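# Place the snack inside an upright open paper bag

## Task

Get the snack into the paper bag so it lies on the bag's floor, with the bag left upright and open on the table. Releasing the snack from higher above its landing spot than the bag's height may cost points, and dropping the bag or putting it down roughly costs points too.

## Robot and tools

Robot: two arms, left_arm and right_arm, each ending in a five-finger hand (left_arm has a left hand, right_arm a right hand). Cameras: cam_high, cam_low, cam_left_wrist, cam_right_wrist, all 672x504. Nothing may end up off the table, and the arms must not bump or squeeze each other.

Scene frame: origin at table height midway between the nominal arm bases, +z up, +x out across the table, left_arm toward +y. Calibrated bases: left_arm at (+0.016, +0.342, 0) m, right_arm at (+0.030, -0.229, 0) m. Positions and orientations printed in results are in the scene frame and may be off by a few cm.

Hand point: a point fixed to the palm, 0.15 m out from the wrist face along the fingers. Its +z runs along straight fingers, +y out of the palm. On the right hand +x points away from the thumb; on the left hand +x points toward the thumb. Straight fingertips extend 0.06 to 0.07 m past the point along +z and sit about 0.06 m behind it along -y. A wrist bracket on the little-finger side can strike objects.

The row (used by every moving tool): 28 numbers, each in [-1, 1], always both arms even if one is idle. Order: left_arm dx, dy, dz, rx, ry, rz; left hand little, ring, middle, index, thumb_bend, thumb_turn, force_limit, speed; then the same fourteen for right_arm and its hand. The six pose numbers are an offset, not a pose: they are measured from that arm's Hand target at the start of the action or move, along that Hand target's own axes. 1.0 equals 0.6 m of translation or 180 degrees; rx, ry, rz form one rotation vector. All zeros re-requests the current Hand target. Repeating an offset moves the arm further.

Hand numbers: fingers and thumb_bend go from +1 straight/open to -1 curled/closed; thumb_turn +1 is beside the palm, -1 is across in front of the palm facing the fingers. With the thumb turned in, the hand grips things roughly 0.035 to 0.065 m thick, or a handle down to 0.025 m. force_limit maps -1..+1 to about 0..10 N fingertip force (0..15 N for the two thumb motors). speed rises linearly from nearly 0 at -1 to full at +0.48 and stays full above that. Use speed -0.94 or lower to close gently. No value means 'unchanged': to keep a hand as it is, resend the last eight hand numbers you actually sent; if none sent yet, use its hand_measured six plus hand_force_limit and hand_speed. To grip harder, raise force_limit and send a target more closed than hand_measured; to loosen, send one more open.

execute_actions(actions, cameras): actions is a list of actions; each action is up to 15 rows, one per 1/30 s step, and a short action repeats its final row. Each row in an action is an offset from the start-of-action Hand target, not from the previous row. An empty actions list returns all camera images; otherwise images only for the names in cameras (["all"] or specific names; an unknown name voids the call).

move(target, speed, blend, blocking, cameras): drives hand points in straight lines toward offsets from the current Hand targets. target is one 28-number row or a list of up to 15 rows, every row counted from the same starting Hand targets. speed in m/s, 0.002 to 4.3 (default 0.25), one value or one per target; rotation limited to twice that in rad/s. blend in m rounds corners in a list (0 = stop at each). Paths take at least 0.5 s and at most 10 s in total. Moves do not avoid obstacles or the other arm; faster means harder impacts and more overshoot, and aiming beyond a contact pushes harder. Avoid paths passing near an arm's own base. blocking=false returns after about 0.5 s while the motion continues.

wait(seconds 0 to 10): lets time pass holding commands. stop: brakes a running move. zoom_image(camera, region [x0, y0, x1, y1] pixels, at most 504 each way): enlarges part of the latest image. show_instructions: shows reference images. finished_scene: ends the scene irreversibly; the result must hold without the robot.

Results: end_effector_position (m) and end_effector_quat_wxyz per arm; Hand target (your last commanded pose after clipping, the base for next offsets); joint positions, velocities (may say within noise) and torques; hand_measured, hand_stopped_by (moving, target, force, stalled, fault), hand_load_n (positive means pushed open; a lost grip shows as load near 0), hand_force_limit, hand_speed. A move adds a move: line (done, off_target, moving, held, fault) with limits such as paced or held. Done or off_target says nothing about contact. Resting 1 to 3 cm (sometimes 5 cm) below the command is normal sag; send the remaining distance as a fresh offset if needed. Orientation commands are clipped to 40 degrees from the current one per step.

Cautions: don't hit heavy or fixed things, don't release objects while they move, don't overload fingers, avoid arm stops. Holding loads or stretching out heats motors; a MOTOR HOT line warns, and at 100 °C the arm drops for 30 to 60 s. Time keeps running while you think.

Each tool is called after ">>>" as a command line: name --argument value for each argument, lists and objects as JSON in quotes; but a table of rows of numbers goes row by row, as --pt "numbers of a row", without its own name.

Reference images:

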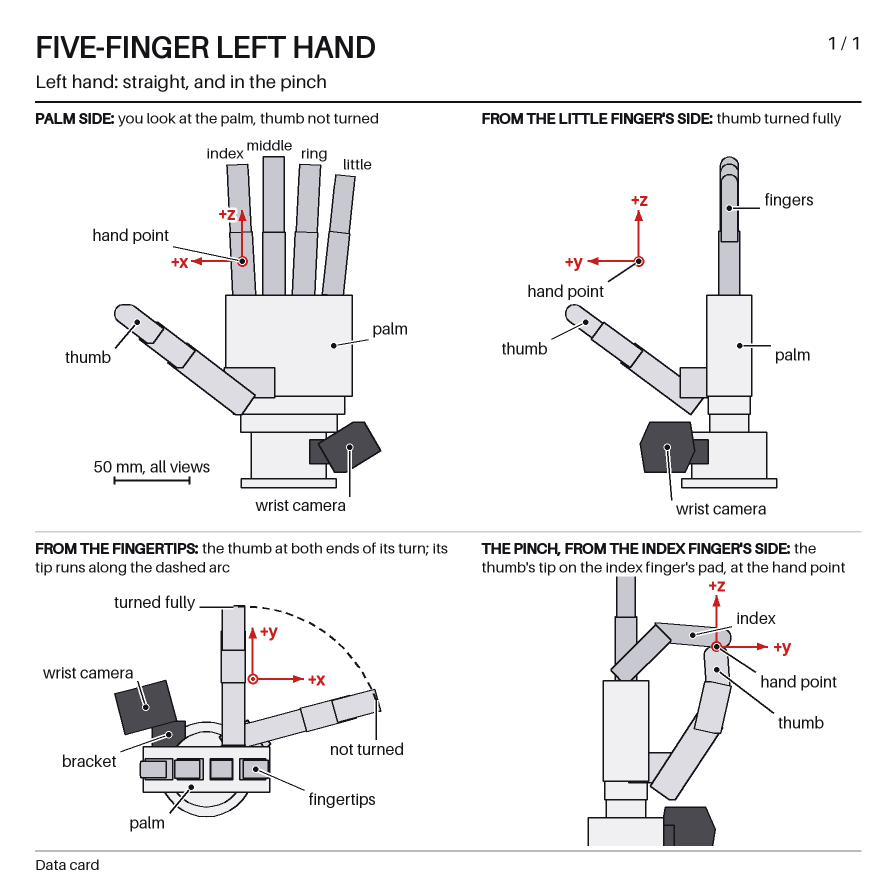

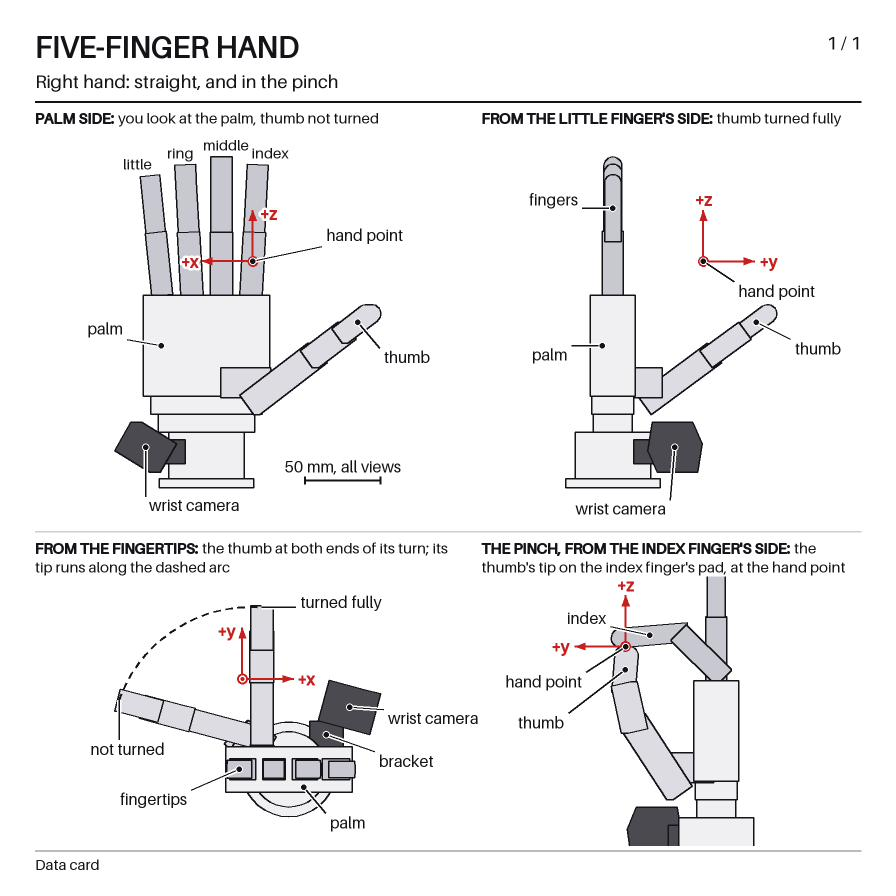

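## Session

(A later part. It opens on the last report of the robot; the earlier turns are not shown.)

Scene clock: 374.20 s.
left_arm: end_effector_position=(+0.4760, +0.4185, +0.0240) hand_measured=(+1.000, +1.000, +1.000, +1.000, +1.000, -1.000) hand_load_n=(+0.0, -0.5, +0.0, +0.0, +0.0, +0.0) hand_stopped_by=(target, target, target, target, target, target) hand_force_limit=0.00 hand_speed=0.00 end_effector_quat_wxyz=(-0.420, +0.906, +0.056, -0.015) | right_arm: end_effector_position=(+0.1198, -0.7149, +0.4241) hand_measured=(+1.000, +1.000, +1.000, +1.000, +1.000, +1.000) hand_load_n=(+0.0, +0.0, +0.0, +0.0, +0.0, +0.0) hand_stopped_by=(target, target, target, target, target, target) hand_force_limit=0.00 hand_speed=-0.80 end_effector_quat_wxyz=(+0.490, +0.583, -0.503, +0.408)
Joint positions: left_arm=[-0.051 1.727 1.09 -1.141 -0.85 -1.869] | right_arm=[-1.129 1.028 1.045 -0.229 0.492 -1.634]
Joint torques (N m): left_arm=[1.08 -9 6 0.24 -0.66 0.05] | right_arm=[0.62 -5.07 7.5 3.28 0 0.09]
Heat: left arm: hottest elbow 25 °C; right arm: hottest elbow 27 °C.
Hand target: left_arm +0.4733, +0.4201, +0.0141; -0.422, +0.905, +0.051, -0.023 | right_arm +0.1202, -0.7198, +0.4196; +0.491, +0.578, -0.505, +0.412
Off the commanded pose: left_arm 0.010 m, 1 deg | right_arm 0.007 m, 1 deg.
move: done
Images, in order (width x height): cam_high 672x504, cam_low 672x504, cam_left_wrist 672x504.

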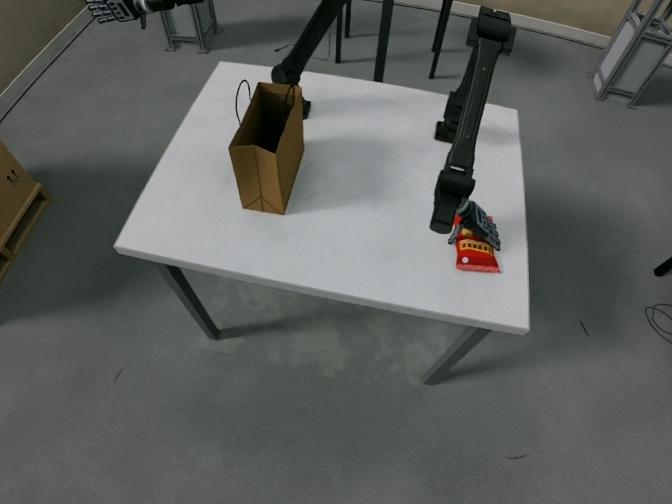

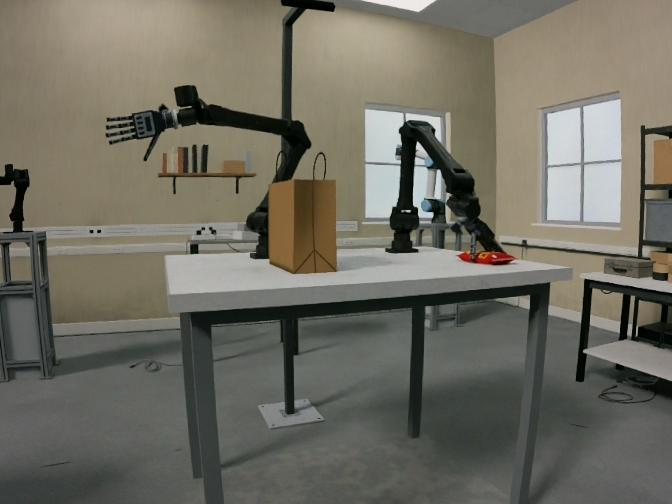

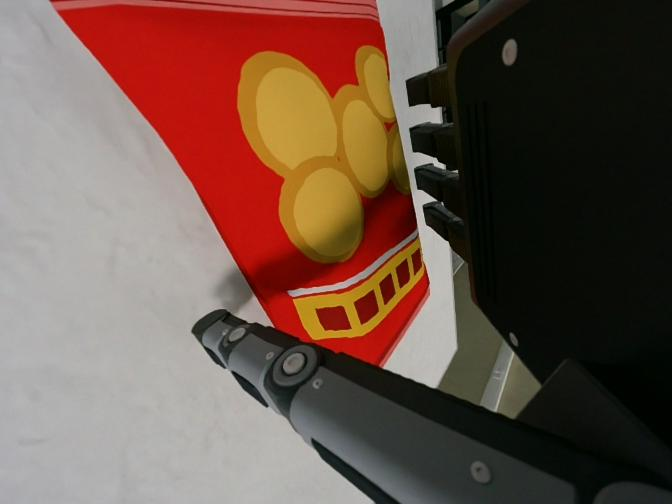

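>>> move --target '[0,0,0,0,0,0,0.45,0.45,0.45,0.45,1,-1,-0.4,-0.8,0,0,0,0,0,0,1,1,1,1,1,1,0,-0.8]' --speed 0.05 --cameras '["cam_high","cam_low","cam_left_wrist"]'

>>> zoom_image --camera "cam_low" --region '[440, 210, 530, 290]'

>>> zoom_image --camera "cam_high" --region '[430, 190, 520, 280]'

Scene clock: 380.93 s.
left_arm: end_effector_position=(+0.4764, +0.4199, +0.0249) hand_measured=(+0.450, +0.450, +0.450, +0.450, +1.000, -1.000) hand_load_n=(+0.0, +0.0, +2.0, +0.0, +0.0, +0.0) hand_stopped_by=(target, target, target, target, target, target) hand_force_limit=-0.40 hand_speed=-0.80 end_effector_quat_wxyz=(-0.424, +0.904, +0.055, -0.014) | right_arm: end_effector_position=(+0.1198, -0.7149, +0.4241) hand_measured=(+1.000, +1.000, +1.000, +1.000, +1.000, +1.000) hand_load_n=(+0.0, +0.0, +0.0, +0.0, +0.0, +0.0) hand_stopped_by=(target, target, target, target, target, target) hand_force_limit=0.00 hand_speed=-0.80 end_effector_quat_wxyz=(+0.490, +0.583, -0.503, +0.408)
Joint positions: left_arm=[-0.051 1.727 1.09 -1.141 -0.859 -1.869] | right_arm=[-1.129 1.028 1.045 -0.229 0.492 -1.634]
Joint torques (N m): left_arm=[1.08 -9 6.01 0.25 -0.3 0.05] | right_arm=[0.5 -4.89 7.53 3.26 0 0.08]
Heat: left arm: hottest shoulder 24 °C; right arm: hottest elbow 27 °C.
Hand target: left_arm +0.4732, +0.4200, +0.0140; -0.422, +0.905, +0.051, -0.023 | right_arm +0.1202, -0.7198, +0.4196; +0.491, +0.578, -0.505, +0.412
Off the commanded pose: left_arm 0.011 m, 1 deg | right_arm 0.007 m, 1 deg.
move: off_target (left_arm)
Images, in order (width x height): cam_high 672x504, cam_low 672x504, cam_left_wrist 672x504.

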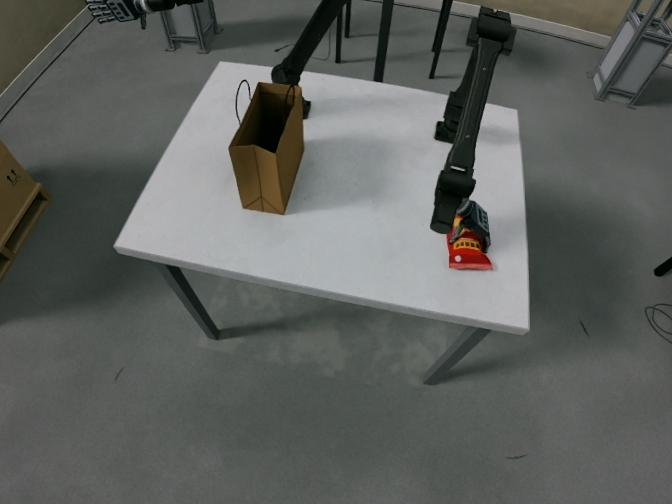

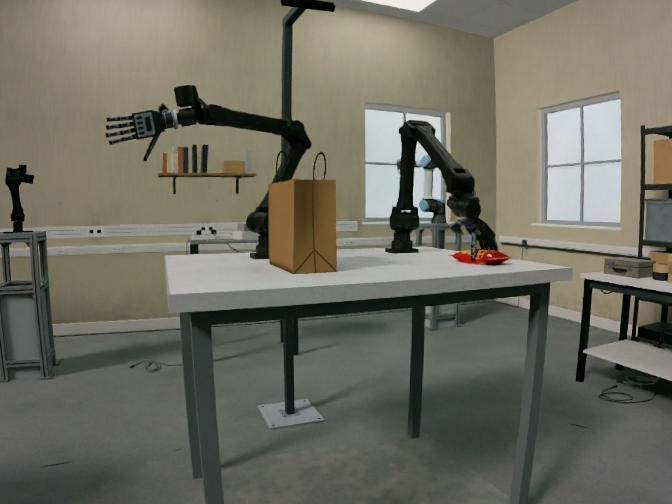

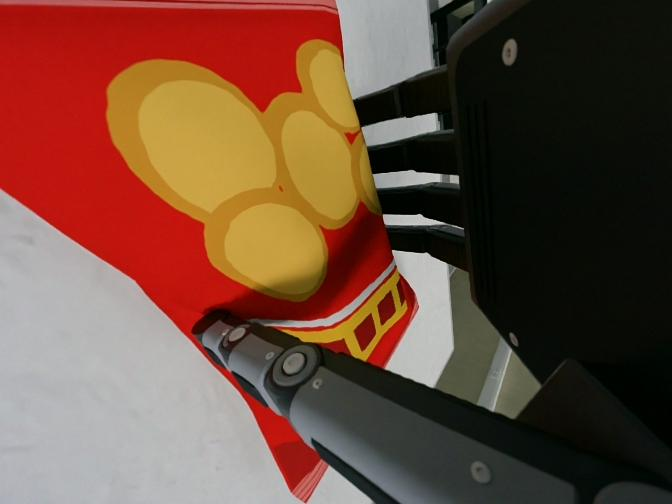

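Scaled by 5.600 from the camera's 672x504 image, which has a finer 960x720 frame.

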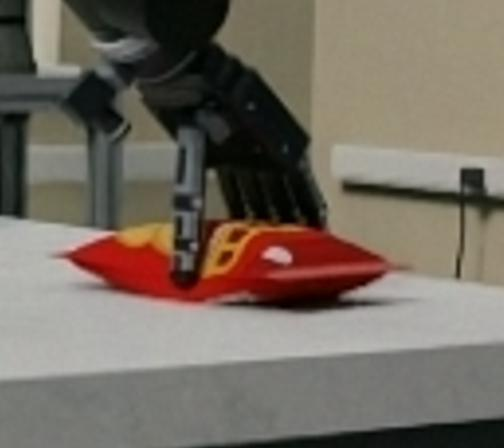

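Scaled by 5.600 from the camera's 672x504 image, which has a finer 960x720 frame.

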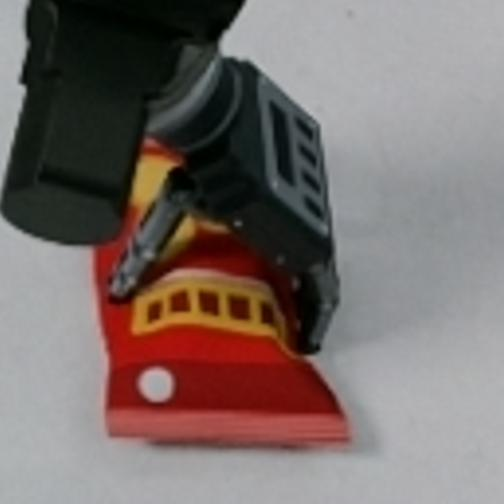

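>>> move --target '[0,0,0,0,0,0,0.2,0.2,0.2,0.2,0.7,-1,0,-0.8,0,0,0,0,0,0,1,1,1,1,1,1,0,-0.8]' --speed 0.05 --cameras '["cam_high","cam_low","cam_left_wrist"]'

>>> zoom_image --camera "cam_low" --region '[440, 210, 530, 290]'

>>> zoom_image --camera "cam_high" --region '[430, 190, 520, 280]'

Scene clock: 386.23 s.
left_arm: end_effector_position=(+0.4766, +0.4207, +0.0255) hand_measured=(+0.200, +0.200, +0.200, +0.200, +0.702, -1.000) hand_load_n=(+0.0, +0.5, +1.5, +0.5, +2.0, +0.5) hand_stopped_by=(target, target, target, target, target, target) hand_force_limit=0.00 hand_speed=-0.80 end_effector_quat_wxyz=(-0.426, +0.903, +0.055, -0.014) | right_arm: end_effector_position=(+0.1198, -0.7149, +0.4241) hand_measured=(+1.000, +1.000, +1.000, +1.000, +1.000, +1.000) hand_load_n=(+0.0, +0.0, +0.0, +0.0, +0.0, +0.0) hand_stopped_by=(target, target, target, target, target, target) hand_force_limit=0.00 hand_speed=-0.80 end_effector_quat_wxyz=(+0.490, +0.583, -0.503, +0.408)
Joint positions: left_arm=[-0.051 1.727 1.09 -1.141 -0.864 -1.869] | right_arm=[-1.129 1.028 1.045 -0.229 0.492 -1.634]
Joint torques (N m): left_arm=[1.08 -9 6.01 0.24 -0.11 0.05] | right_arm=[0.5 -4.78 7.6 3.26 0.01 0.07]
Heat: left arm: hottest shoulder 24 °C; right arm: hottest elbow 27 °C.
Hand target: left_arm +0.4732, +0.4201, +0.0141; -0.422, +0.905, +0.051, -0.023 | right_arm +0.1202, -0.7198, +0.4196; +0.491, +0.578, -0.505, +0.412
Off the commanded pose: left_arm 0.012 m, 1 deg | right_arm 0.007 m, 1 deg.
move: off_target (left_arm)
Images, in order (width x height): cam_high 672x504, cam_low 672x504, cam_left_wrist 672x504.

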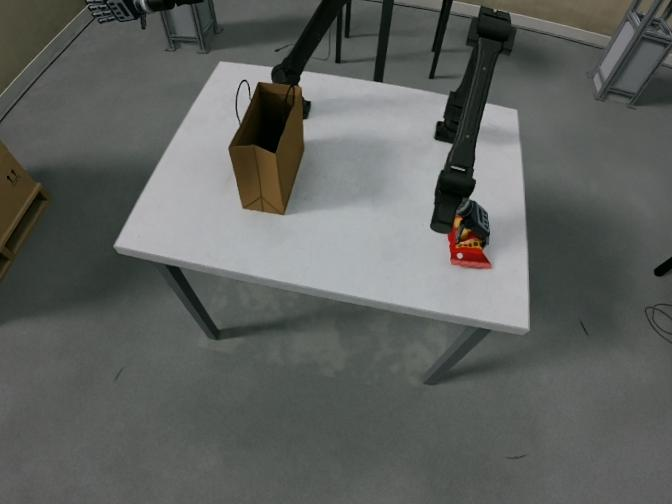

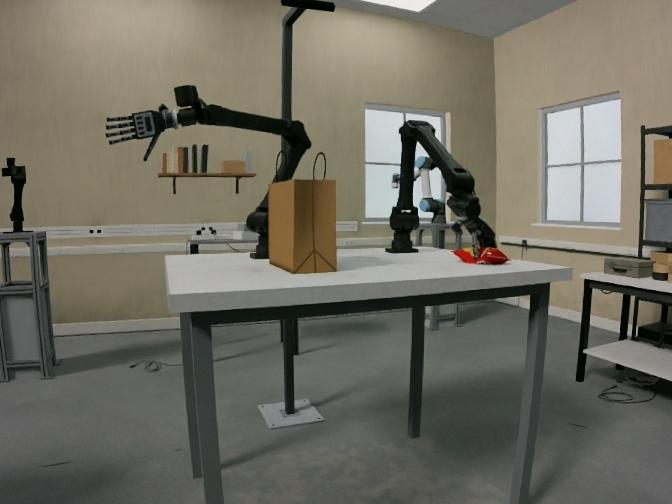

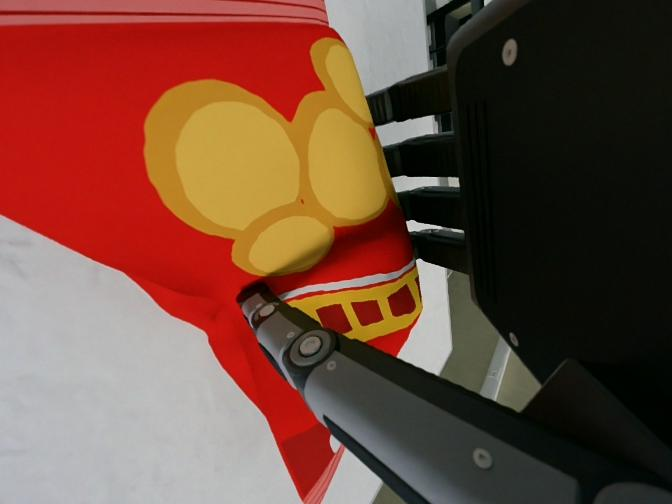

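Scaled by 5.600 from the camera's 672x504 image, which has a finer 960x720 frame.

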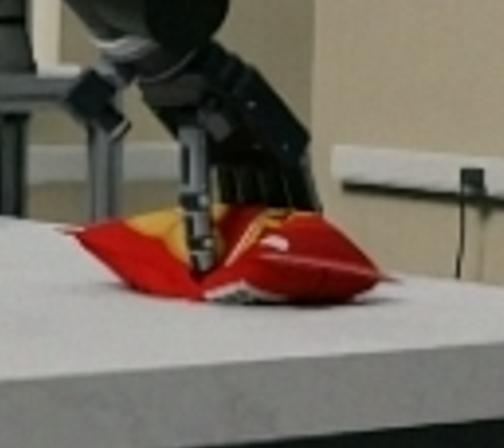

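Scaled by 5.600 from the camera's 672x504 image, which has a finer 960x720 frame.

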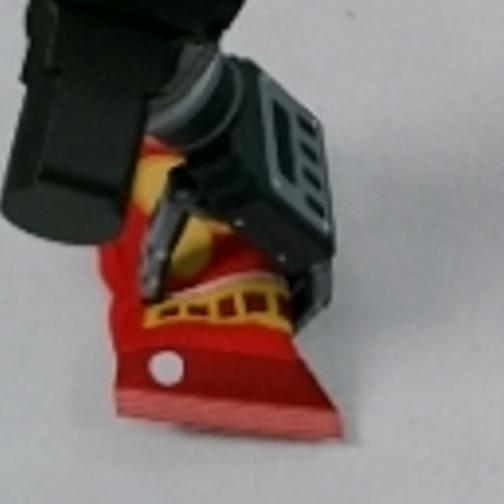

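>>> move --target '[0,0,0,0,0,0,0,0,0,0,0.45,-1,0.2,-0.8,0,0,0,0,0,0,1,1,1,1,1,1,0,-0.8]' --speed 0.05 --cameras '["cam_high","cam_low","cam_left_wrist"]'

>>> zoom_image --camera "cam_low" --region '[440, 210, 530, 290]'

>>> zoom_image --camera "cam_high" --region '[430, 190, 520, 280]'

Scene clock: 391.00 s.
left_arm: end_effector_position=(+0.4770, +0.4205, +0.0276) hand_measured=(+0.000, +0.000, +0.000, +0.000, +0.452, -1.000) hand_load_n=(+0.5, +1.0, +2.0, +2.0, +3.5, +0.5) hand_stopped_by=(target, target, target, target, target, target) hand_force_limit=0.20 hand_speed=-0.80 end_effector_quat_wxyz=(-0.426, +0.903, +0.056, -0.011) | right_arm: end_effector_position=(+0.1198, -0.7149, +0.4241) hand_measured=(+1.000, +1.000, +1.000, +1.000, +1.000, +1.000) hand_load_n=(+0.0, +0.0, +0.0, +0.0, +0.0, +0.0) hand_stopped_by=(target, target, target, target, target, target) hand_force_limit=0.00 hand_speed=-0.80 end_effector_quat_wxyz=(+0.490, +0.583, -0.503, +0.408)
Joint positions: left_arm=[-0.051 1.722 1.09 -1.141 -0.863 -1.869] | right_arm=[-1.129 1.028 1.045 -0.229 0.492 -1.634]
Joint torques (N m): left_arm=[1.03 -8.64 6.04 0.24 -0.14 0.05] | right_arm=[0.67 -5.07 7.51 3.25 0.01 0.09]
Heat: left arm: hottest shoulder 24 °C; right arm: hottest elbow 27 °C.
Hand target: left_arm +0.4732, +0.4201, +0.0141; -0.422, +0.905, +0.051, -0.023 | right_arm +0.1202, -0.7198, +0.4196; +0.491, +0.578, -0.505, +0.412
Off the commanded pose: left_arm 0.014 m, 2 deg | right_arm 0.007 m, 1 deg.
move: off_target (left_arm)
Images, in order (width x height): cam_high 672x504, cam_low 672x504, cam_left_wrist 672x504.

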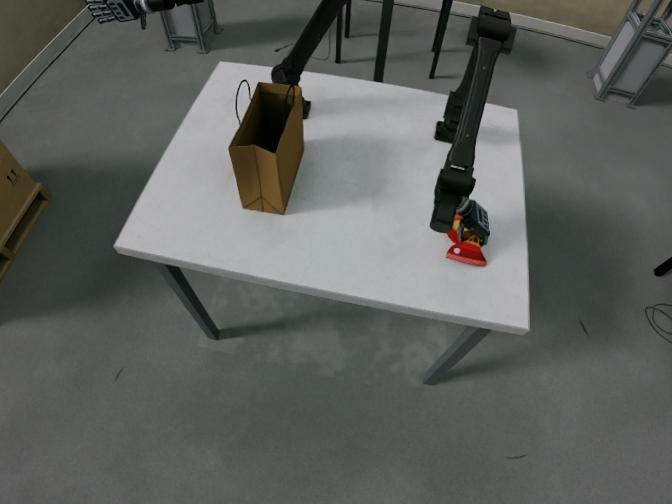

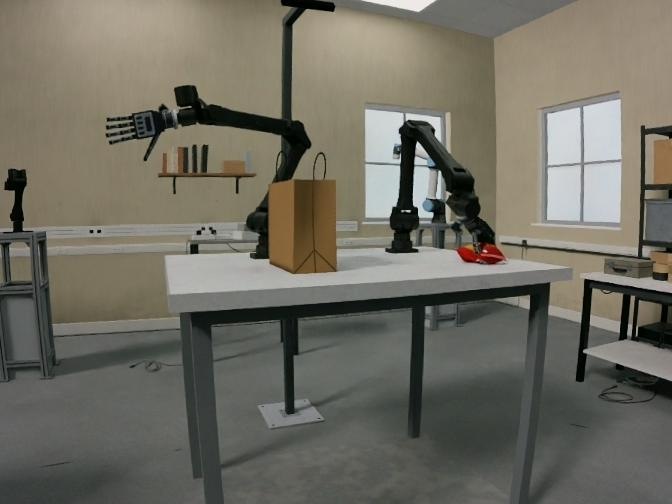

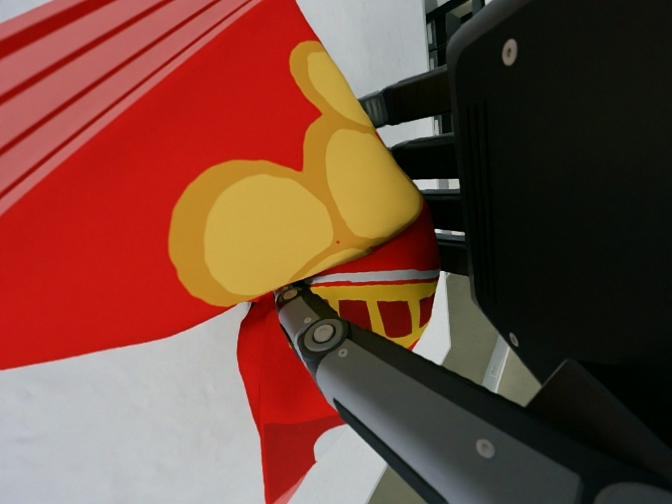

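Scaled by 5.600 from the camera's 672x504 image, which has a finer 960x720 frame.

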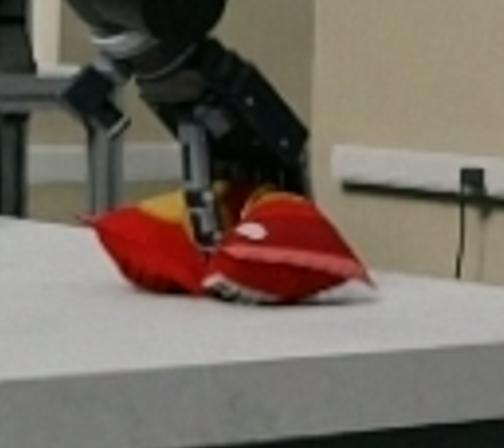

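Scaled by 5.600 from the camera's 672x504 image, which has a finer 960x720 frame.

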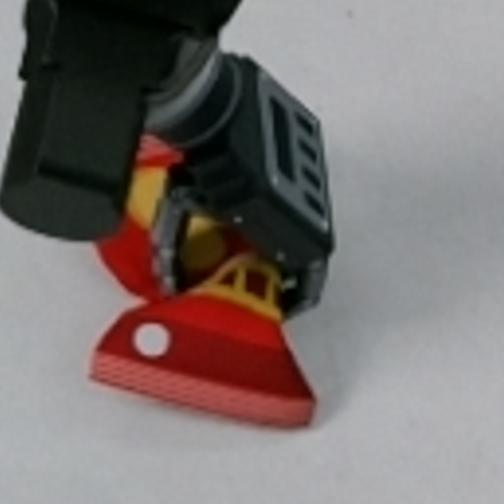

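>>> move --target '[0,0,0,0,0,0,-0.1,-0.1,-0.1,-0.1,0.3,-1,0.3,-0.8,0,0,0,0,0,0,1,1,1,1,1,1,0,-0.8]' --speed 0.05 --cameras '["cam_high","cam_low","cam_left_wrist"]'

Scene clock: 394.63 s.
left_arm: end_effector_position=(+0.4772, +0.4195, +0.0270) hand_measured=(-0.100, -0.100, -0.100, -0.100, +0.302, -1.000) hand_load_n=(+0.0, +1.0, +1.5, +2.0, +4.0, +0.0) hand_stopped_by=(target, target, target, target, target, target) hand_force_limit=0.30 hand_speed=-0.80 end_effector_quat_wxyz=(-0.423, +0.904, +0.056, -0.011) | right_arm: end_effector_position=(+0.1198, -0.7149, +0.4241) hand_measured=(+1.000, +1.000, +1.000, +1.000, +1.000, +1.000) hand_load_n=(+0.0, +0.0, +0.0, +0.0, +0.0, +0.0) hand_stopped_by=(target, target, target, target, target, target) hand_force_limit=0.00 hand_speed=-0.80 end_effector_quat_wxyz=(+0.490, +0.583, -0.503, +0.408)
Joint positions: left_arm=[-0.051 1.721 1.09 -1.14 -0.857 -1.869] | right_arm=[-1.129 1.028 1.045 -0.229 0.492 -1.634]
Joint torques (N m): left_arm=[1.08 -8.64 6.04 0.21 -0.37 0.06] | right_arm=[0.67 -4.66 7.49 3.23 0.01 0.07]
Heat: left arm: hottest shoulder 24 °C; right arm: hottest elbow 27 °C.
Hand target: left_arm +0.4733, +0.4201, +0.0141; -0.422, +0.905, +0.051, -0.023 | right_arm +0.1202, -0.7198, +0.4196; +0.491, +0.578, -0.505, +0.412
Off the commanded pose: left_arm 0.014 m, 2 deg | right_arm 0.007 m, 1 deg.
move: off_target (left_arm)
Images, in order (width x height): cam_high 672x504, cam_low 672x504, cam_left_wrist 672x504.

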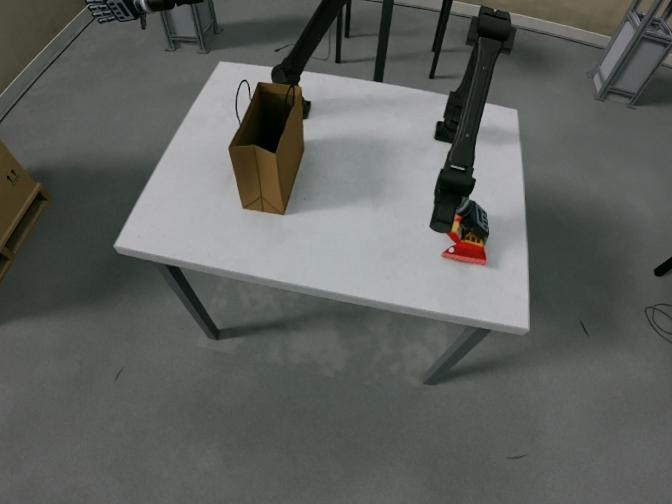

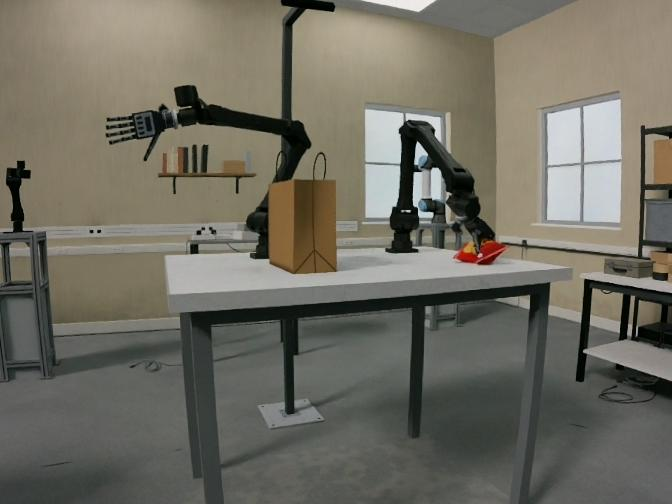

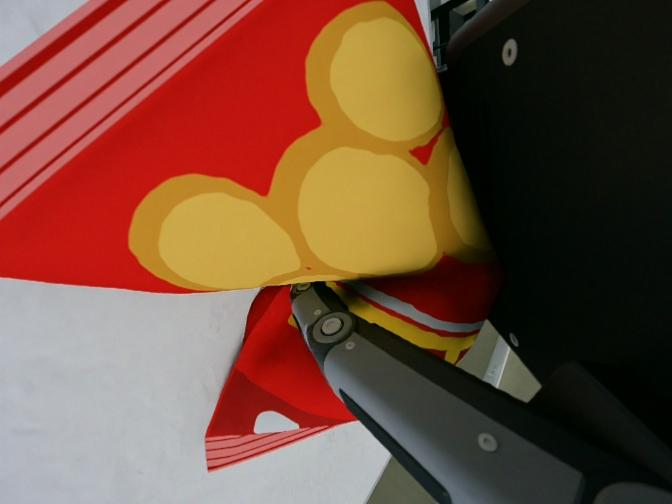

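>>> move --target '[0.0,-0.0958,-0.080,0,0,0,-0.1,-0.1,-0.1,-0.1,0.3,-1,0.3,-0.8,0,0,0,0,0,0,1,1,1,1,1,1,0,-0.8]' --speed 0.08 --cameras '["cam_high","cam_low","cam_left_wrist"]'

>>> zoom_image --camera "cam_low" --region '[430, 190, 530, 290]'

Scene clock: 400.13 s.
left_arm: end_effector_position=(+0.4595, +0.4203, +0.0756) hand_measured=(-0.100, -0.100, -0.100, -0.100, +0.302, -1.000) hand_load_n=(+0.0, +0.5, +1.5, +1.0, +3.5, +0.5) hand_stopped_by=(target, target, target, target, target, target) hand_force_limit=0.30 hand_speed=-0.80 end_effector_quat_wxyz=(-0.424, +0.904, +0.046, -0.034) | right_arm: end_effector_position=(+0.1198, -0.7149, +0.4241) hand_measured=(+1.000, +1.000, +1.000, +1.000, +1.000, +1.000) hand_load_n=(+0.0, +0.0, +0.0, +0.0, +0.0, +0.0) hand_stopped_by=(target, target, target, target, target, target) hand_force_limit=0.00 hand_speed=-0.80 end_effector_quat_wxyz=(+0.490, +0.583, -0.503, +0.408)
Joint positions: left_arm=[-0.051 1.638 1.13 -1.313 -0.852 -1.869] | right_arm=[-1.129 1.028 1.045 -0.229 0.492 -1.634]
Joint torques (N m): left_arm=[1.08 -9.82 9.78 -0.77 -0.54 0.07] | right_arm=[0.62 -5.01 7.56 3.23 -0.01 0.08]
Heat: left arm: hottest shoulder 24 °C; right arm: hottest elbow 27 °C.
Hand target: left_arm +0.4732, +0.4202, +0.0890; -0.422, +0.905, +0.051, -0.023 | right_arm +0.1202, -0.7198, +0.4196; +0.491, +0.578, -0.505, +0.412
Off the commanded pose: left_arm 0.019 m, 1 deg | right_arm 0.007 m, 1 deg.
move: off_target (left_arm)
Images, in order (width x height): cam_high 672x504, cam_low 672x504, cam_left_wrist 672x504.

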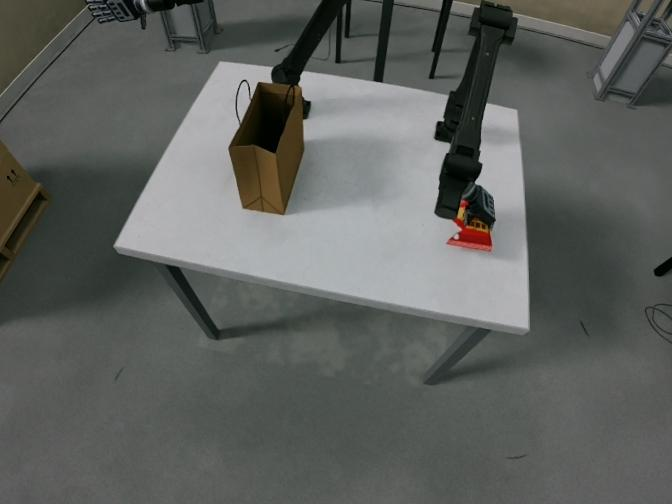

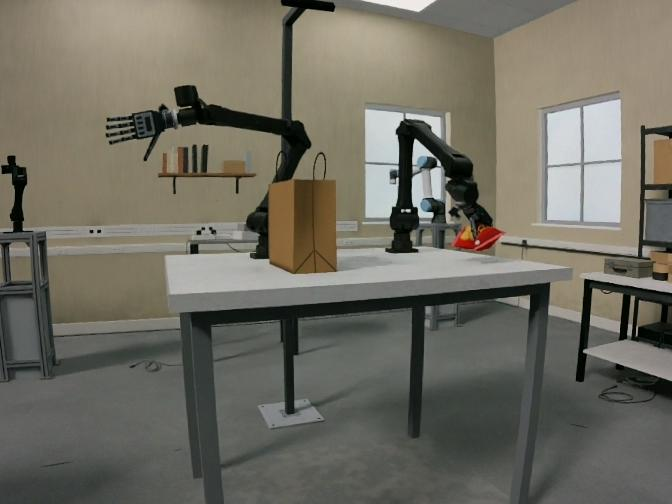

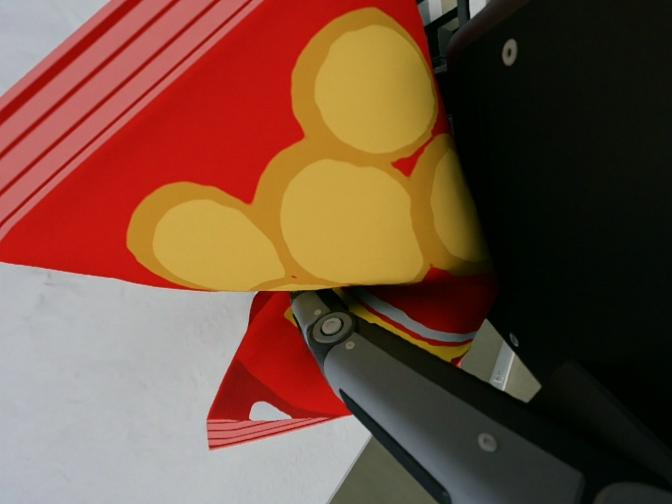

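Scaled by 5.040 from the camera's 672x504 image, which has a finer 960x720 frame.

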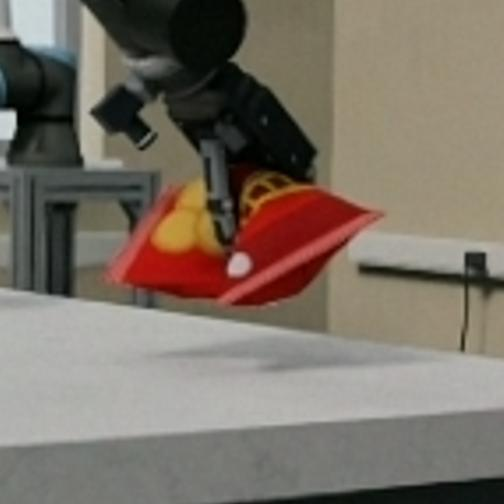

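>>> zoom_image --camera "cam_high" --region '[220, 65, 320, 165]'

>>> zoom_image --camera "cam_low" --region '[250, 140, 350, 290]'

Scaled by 5.040 from the camera's 672x504 image, which has a finer 960x720 frame.

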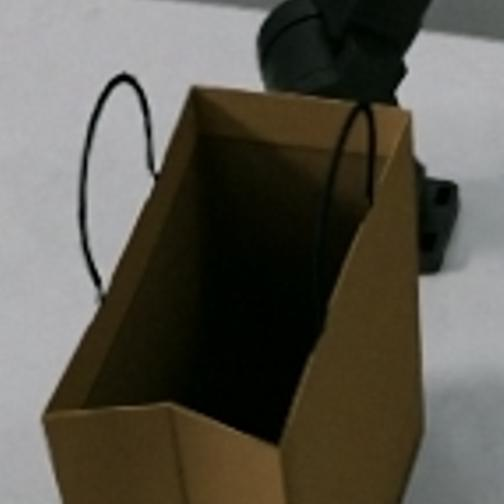

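Scaled by 3.360 from the camera's 672x504 image, which has a finer 960x720 frame.

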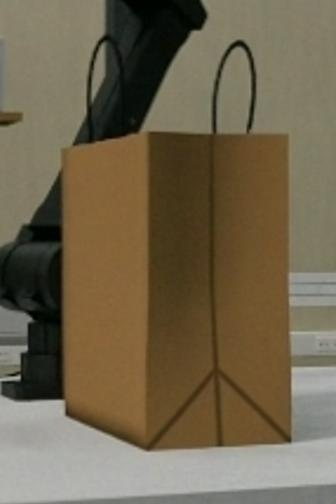

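>>> move --target '[0.0,0.083,0.0697,0,0,0,-0.1,-0.1,-0.1,-0.1,0.3,-1,0.3,-0.8,0,0,0,0,0,0,1,1,1,1,1,1,0,-0.8]' --speed 0.06 --cameras '["cam_low"]'

>>> zoom_image --camera "cam_low" --region '[430, 190, 530, 290]'

Scene clock: 472.73 s.
left_arm: end_effector_position=(+0.4741, +0.4190, +0.0311) hand_measured=(-0.100, -0.100, -0.100, -0.100, +0.302, -1.000) hand_load_n=(+0.0, +0.5, +2.0, +1.0, +3.5, +0.0) hand_stopped_by=(target, target, target, target, target, target) hand_force_limit=0.30 hand_speed=-0.80 end_effector_quat_wxyz=(-0.422, +0.905, +0.054, -0.018) | right_arm: end_effector_position=(+0.1198, -0.7149, +0.4241) hand_measured=(+1.000, +1.000, +1.000, +1.000, +1.000, +1.000) hand_load_n=(+0.0, +0.0, +0.0, +0.0, +0.0, +0.0) hand_stopped_by=(target, target, target, target, target, target) hand_force_limit=0.00 hand_speed=-0.80 end_effector_quat_wxyz=(+0.490, +0.583, -0.503, +0.408)
Joint positions: left_arm=[-0.051 1.715 1.096 -1.166 -0.852 -1.869] | right_arm=[-1.129 1.028 1.045 -0.229 0.492 -1.634]
Joint torques (N m): left_arm=[1.08 -9.23 6.28 0.23 -0.55 0.06] | right_arm=[0.5 -5.07 7.47 3.21 0.01 0.08]
Heat: left arm: hottest elbow 26 °C; right arm: hottest elbow 27 °C.
Hand target: left_arm +0.4731, +0.4202, +0.0237; -0.422, +0.905, +0.051, -0.023 | right_arm +0.1202, -0.7198, +0.4196; +0.491, +0.578, -0.505, +0.412
Off the commanded pose: left_arm 0.007 m, 1 deg | right_arm 0.007 m, 1 deg.
move: done
Images, in order (width x height): cam_low 672x504.

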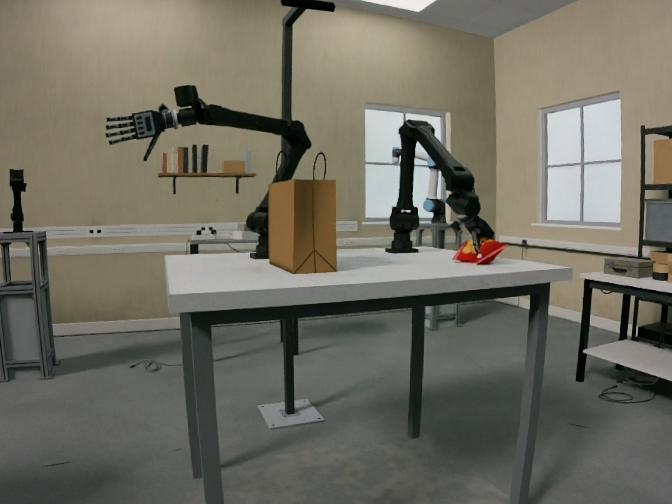

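Scaled by 5.040 from the camera's 672x504 image, which has a finer 960x720 frame.

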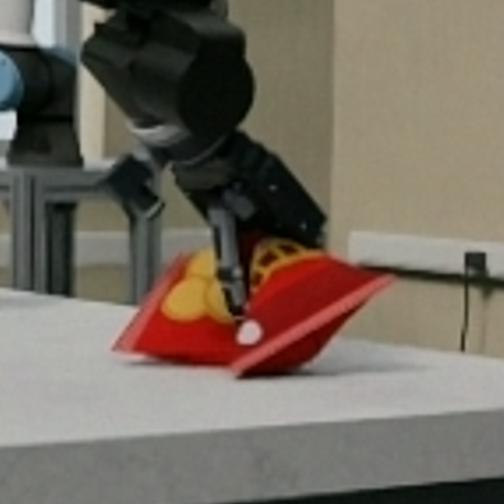

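>>> move --pt "0 0.01 0.008 0 0 0 0.3 0.3 0.3 0.3 0.6 -1 0.3 -0.6 0 0 0 0 0 0 1 1 1 1 1 1 0 -0.8" --pt "0 0.01 0.008 0 0 0 1 1 1 1 1 -1 0.3 -0.6 0 0 0 0 0 0 1 1 1 1 1 1 0 -0.8" --speed 0.06 --cameras '["cam_high","cam_low","cam_left_wrist"]'

>>> zoom_image --camera "cam_low" --region '[430, 190, 530, 290]'

>>> zoom_image --camera "cam_high" --region '[430, 190, 520, 280]'

Scene clock: 478.73 s.
left_arm: end_effector_position=(+0.4762, +0.4189, +0.0268) hand_measured=(+1.000, +1.000, +1.000, +1.000, +1.000, -1.000) hand_load_n=(+0.0, +0.0, +0.0, -0.5, +0.0, -0.5) hand_stopped_by=(target, target, target, target, target, target) hand_force_limit=0.30 hand_speed=-0.60 end_effector_quat_wxyz=(-0.422, +0.905, +0.055, -0.015) | right_arm: end_effector_position=(+0.1198, -0.7149, +0.4241) hand_measured=(+1.000, +1.000, +1.000, +1.000, +1.000, +1.000) hand_load_n=(+0.0, +0.0, +0.0, +0.0, +0.0, +0.0) hand_stopped_by=(target, target, target, target, target, target) hand_force_limit=0.00 hand_speed=-0.80 end_effector_quat_wxyz=(+0.490, +0.583, -0.503, +0.408)
Joint positions: left_arm=[-0.051 1.722 1.093 -1.148 -0.852 -1.869] | right_arm=[-1.129 1.028 1.045 -0.229 0.492 -1.634]
Joint torques (N m): left_arm=[1.08 -8.64 6 0.28 -0.54 0.05] | right_arm=[0.44 -4.89 7.49 3.12 0.02 0.07]
Heat: left arm: hottest elbow 26 °C; right arm: hottest elbow 27 °C.
Hand target: left_arm +0.4732, +0.4200, +0.0161; -0.422, +0.905, +0.051, -0.023 | right_arm +0.1202, -0.7198, +0.4196; +0.491, +0.578, -0.505, +0.412
Off the commanded pose: left_arm 0.011 m, 1 deg | right_arm 0.007 m, 1 deg.
move: off_target (left_arm); target 2's new numbers were sent with left_arm's hand 0.015 m and 2 deg from that target
Images, in order (width x height): cam_high 672x504, cam_low 672x504, cam_left_wrist 672x504.

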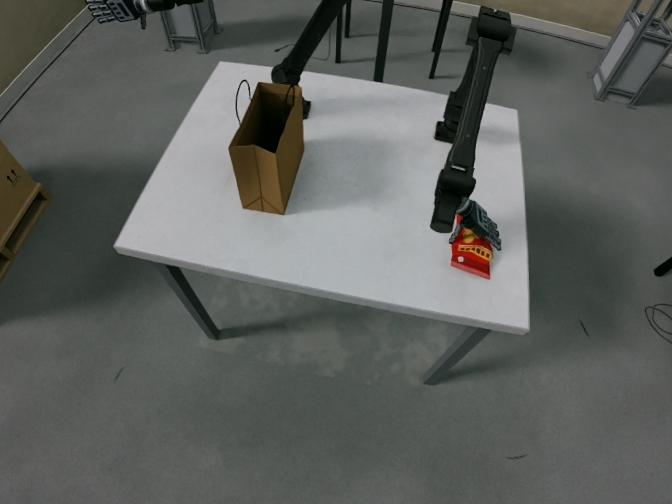

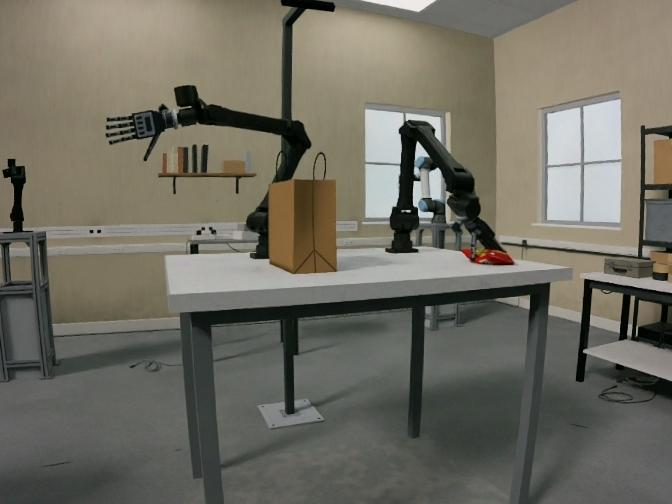

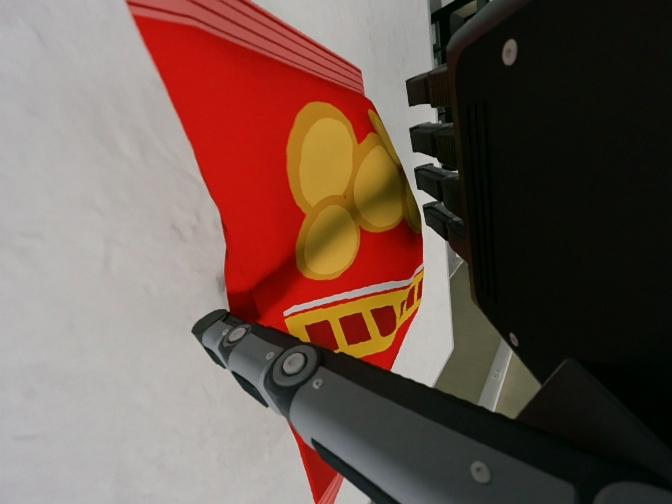

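Scaled by 5.040 from the camera's 672x504 image, which has a finer 960x720 frame.

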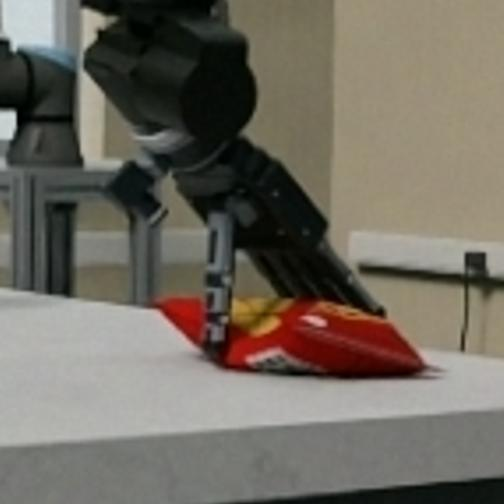

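Scaled by 5.600 from the camera's 672x504 image, which has a finer 960x720 frame.

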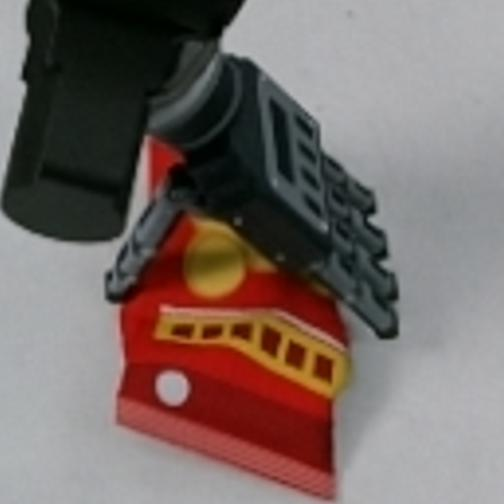

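>>> move --target '[0.0,-0.1277,-0.1072,0,0,0,1,1,1,1,1,-1,0.3,-0.6,0,0,0,0,0,0,1,1,1,1,1,1,0,-0.8]' --speed 0.15 --cameras '["cam_high","cam_low","cam_left_wrist"]'

>>> zoom_image --camera "cam_high" --region '[430, 190, 530, 290]'

Scene clock: 487.93 s.
left_arm: end_effector_position=(+0.4615, +0.4201, +0.1066) hand_measured=(+1.000, +1.000, +1.000, +1.000, +1.000, -1.000) hand_load_n=(+0.0, +0.0, +0.0, +0.0, +0.0, +0.0) hand_stopped_by=(target, target, target, target, target, target) hand_force_limit=0.30 hand_speed=-0.60 end_effector_quat_wxyz=(-0.424, +0.904, +0.048, -0.030) | right_arm: end_effector_position=(+0.1198, -0.7149, +0.4241) hand_measured=(+1.000, +1.000, +1.000, +1.000, +1.000, +1.000) hand_load_n=(+0.0, +0.0, +0.0, +0.0, +0.0, +0.0) hand_stopped_by=(target, target, target, target, target, target) hand_force_limit=0.00 hand_speed=-0.80 end_effector_quat_wxyz=(+0.490, +0.583, -0.503, +0.408)
Joint positions: left_arm=[-0.051 1.6 1.173 -1.385 -0.852 -1.869] | right_arm=[-1.129 1.028 1.045 -0.229 0.492 -1.634]
Joint torques (N m): left_arm=[1.08 -9 9.91 -0.64 -0.55 0.06] | right_arm=[0.5 -5.01 7.47 3.21 0 0.06]
Heat: left arm: hottest elbow 26 °C; right arm: hottest elbow 27 °C.
Hand target: left_arm +0.4731, +0.4200, +0.1161; -0.422, +0.905, +0.051, -0.023 | right_arm +0.1202, -0.7198, +0.4196; +0.491, +0.578, -0.505, +0.412
Off the commanded pose: left_arm 0.015 m, 1 deg | right_arm 0.007 m, 1 deg.
move: off_target (left_arm)
Images, in order (width x height): cam_high 672x504, cam_low 672x504, cam_left_wrist 672x504.

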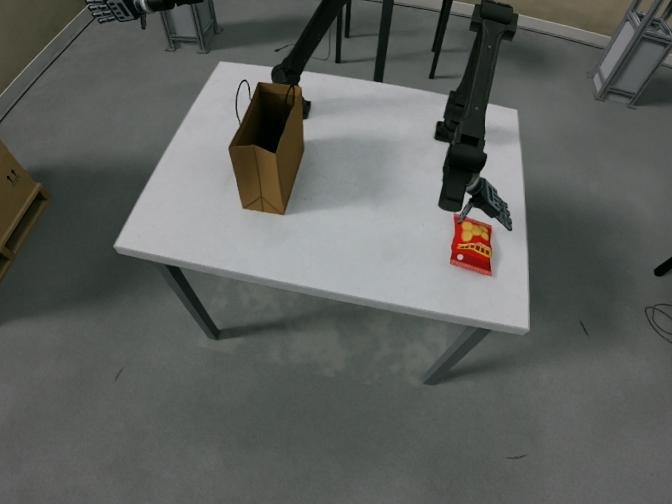

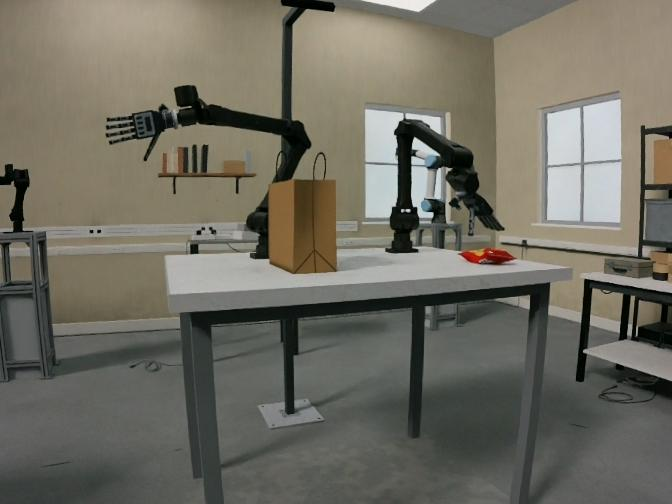

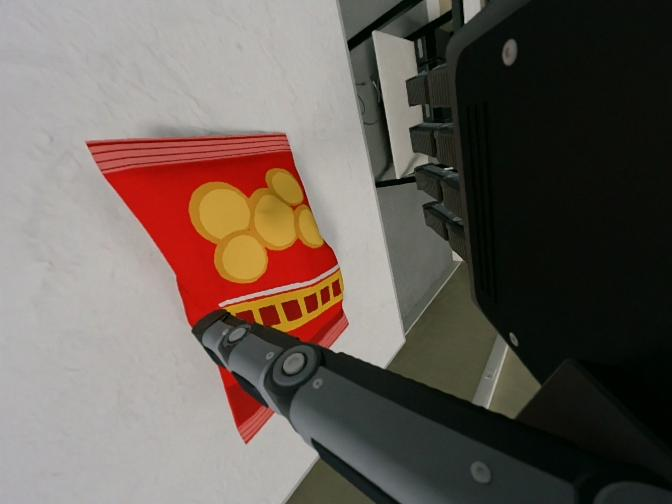

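Scaled by 5.040 from the camera's 672x504 image, which has a finer 960x720 frame.

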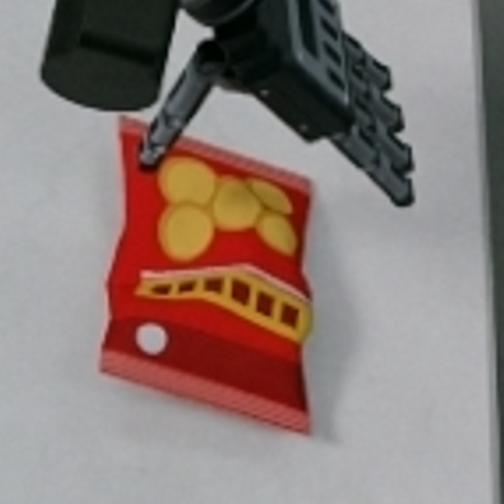

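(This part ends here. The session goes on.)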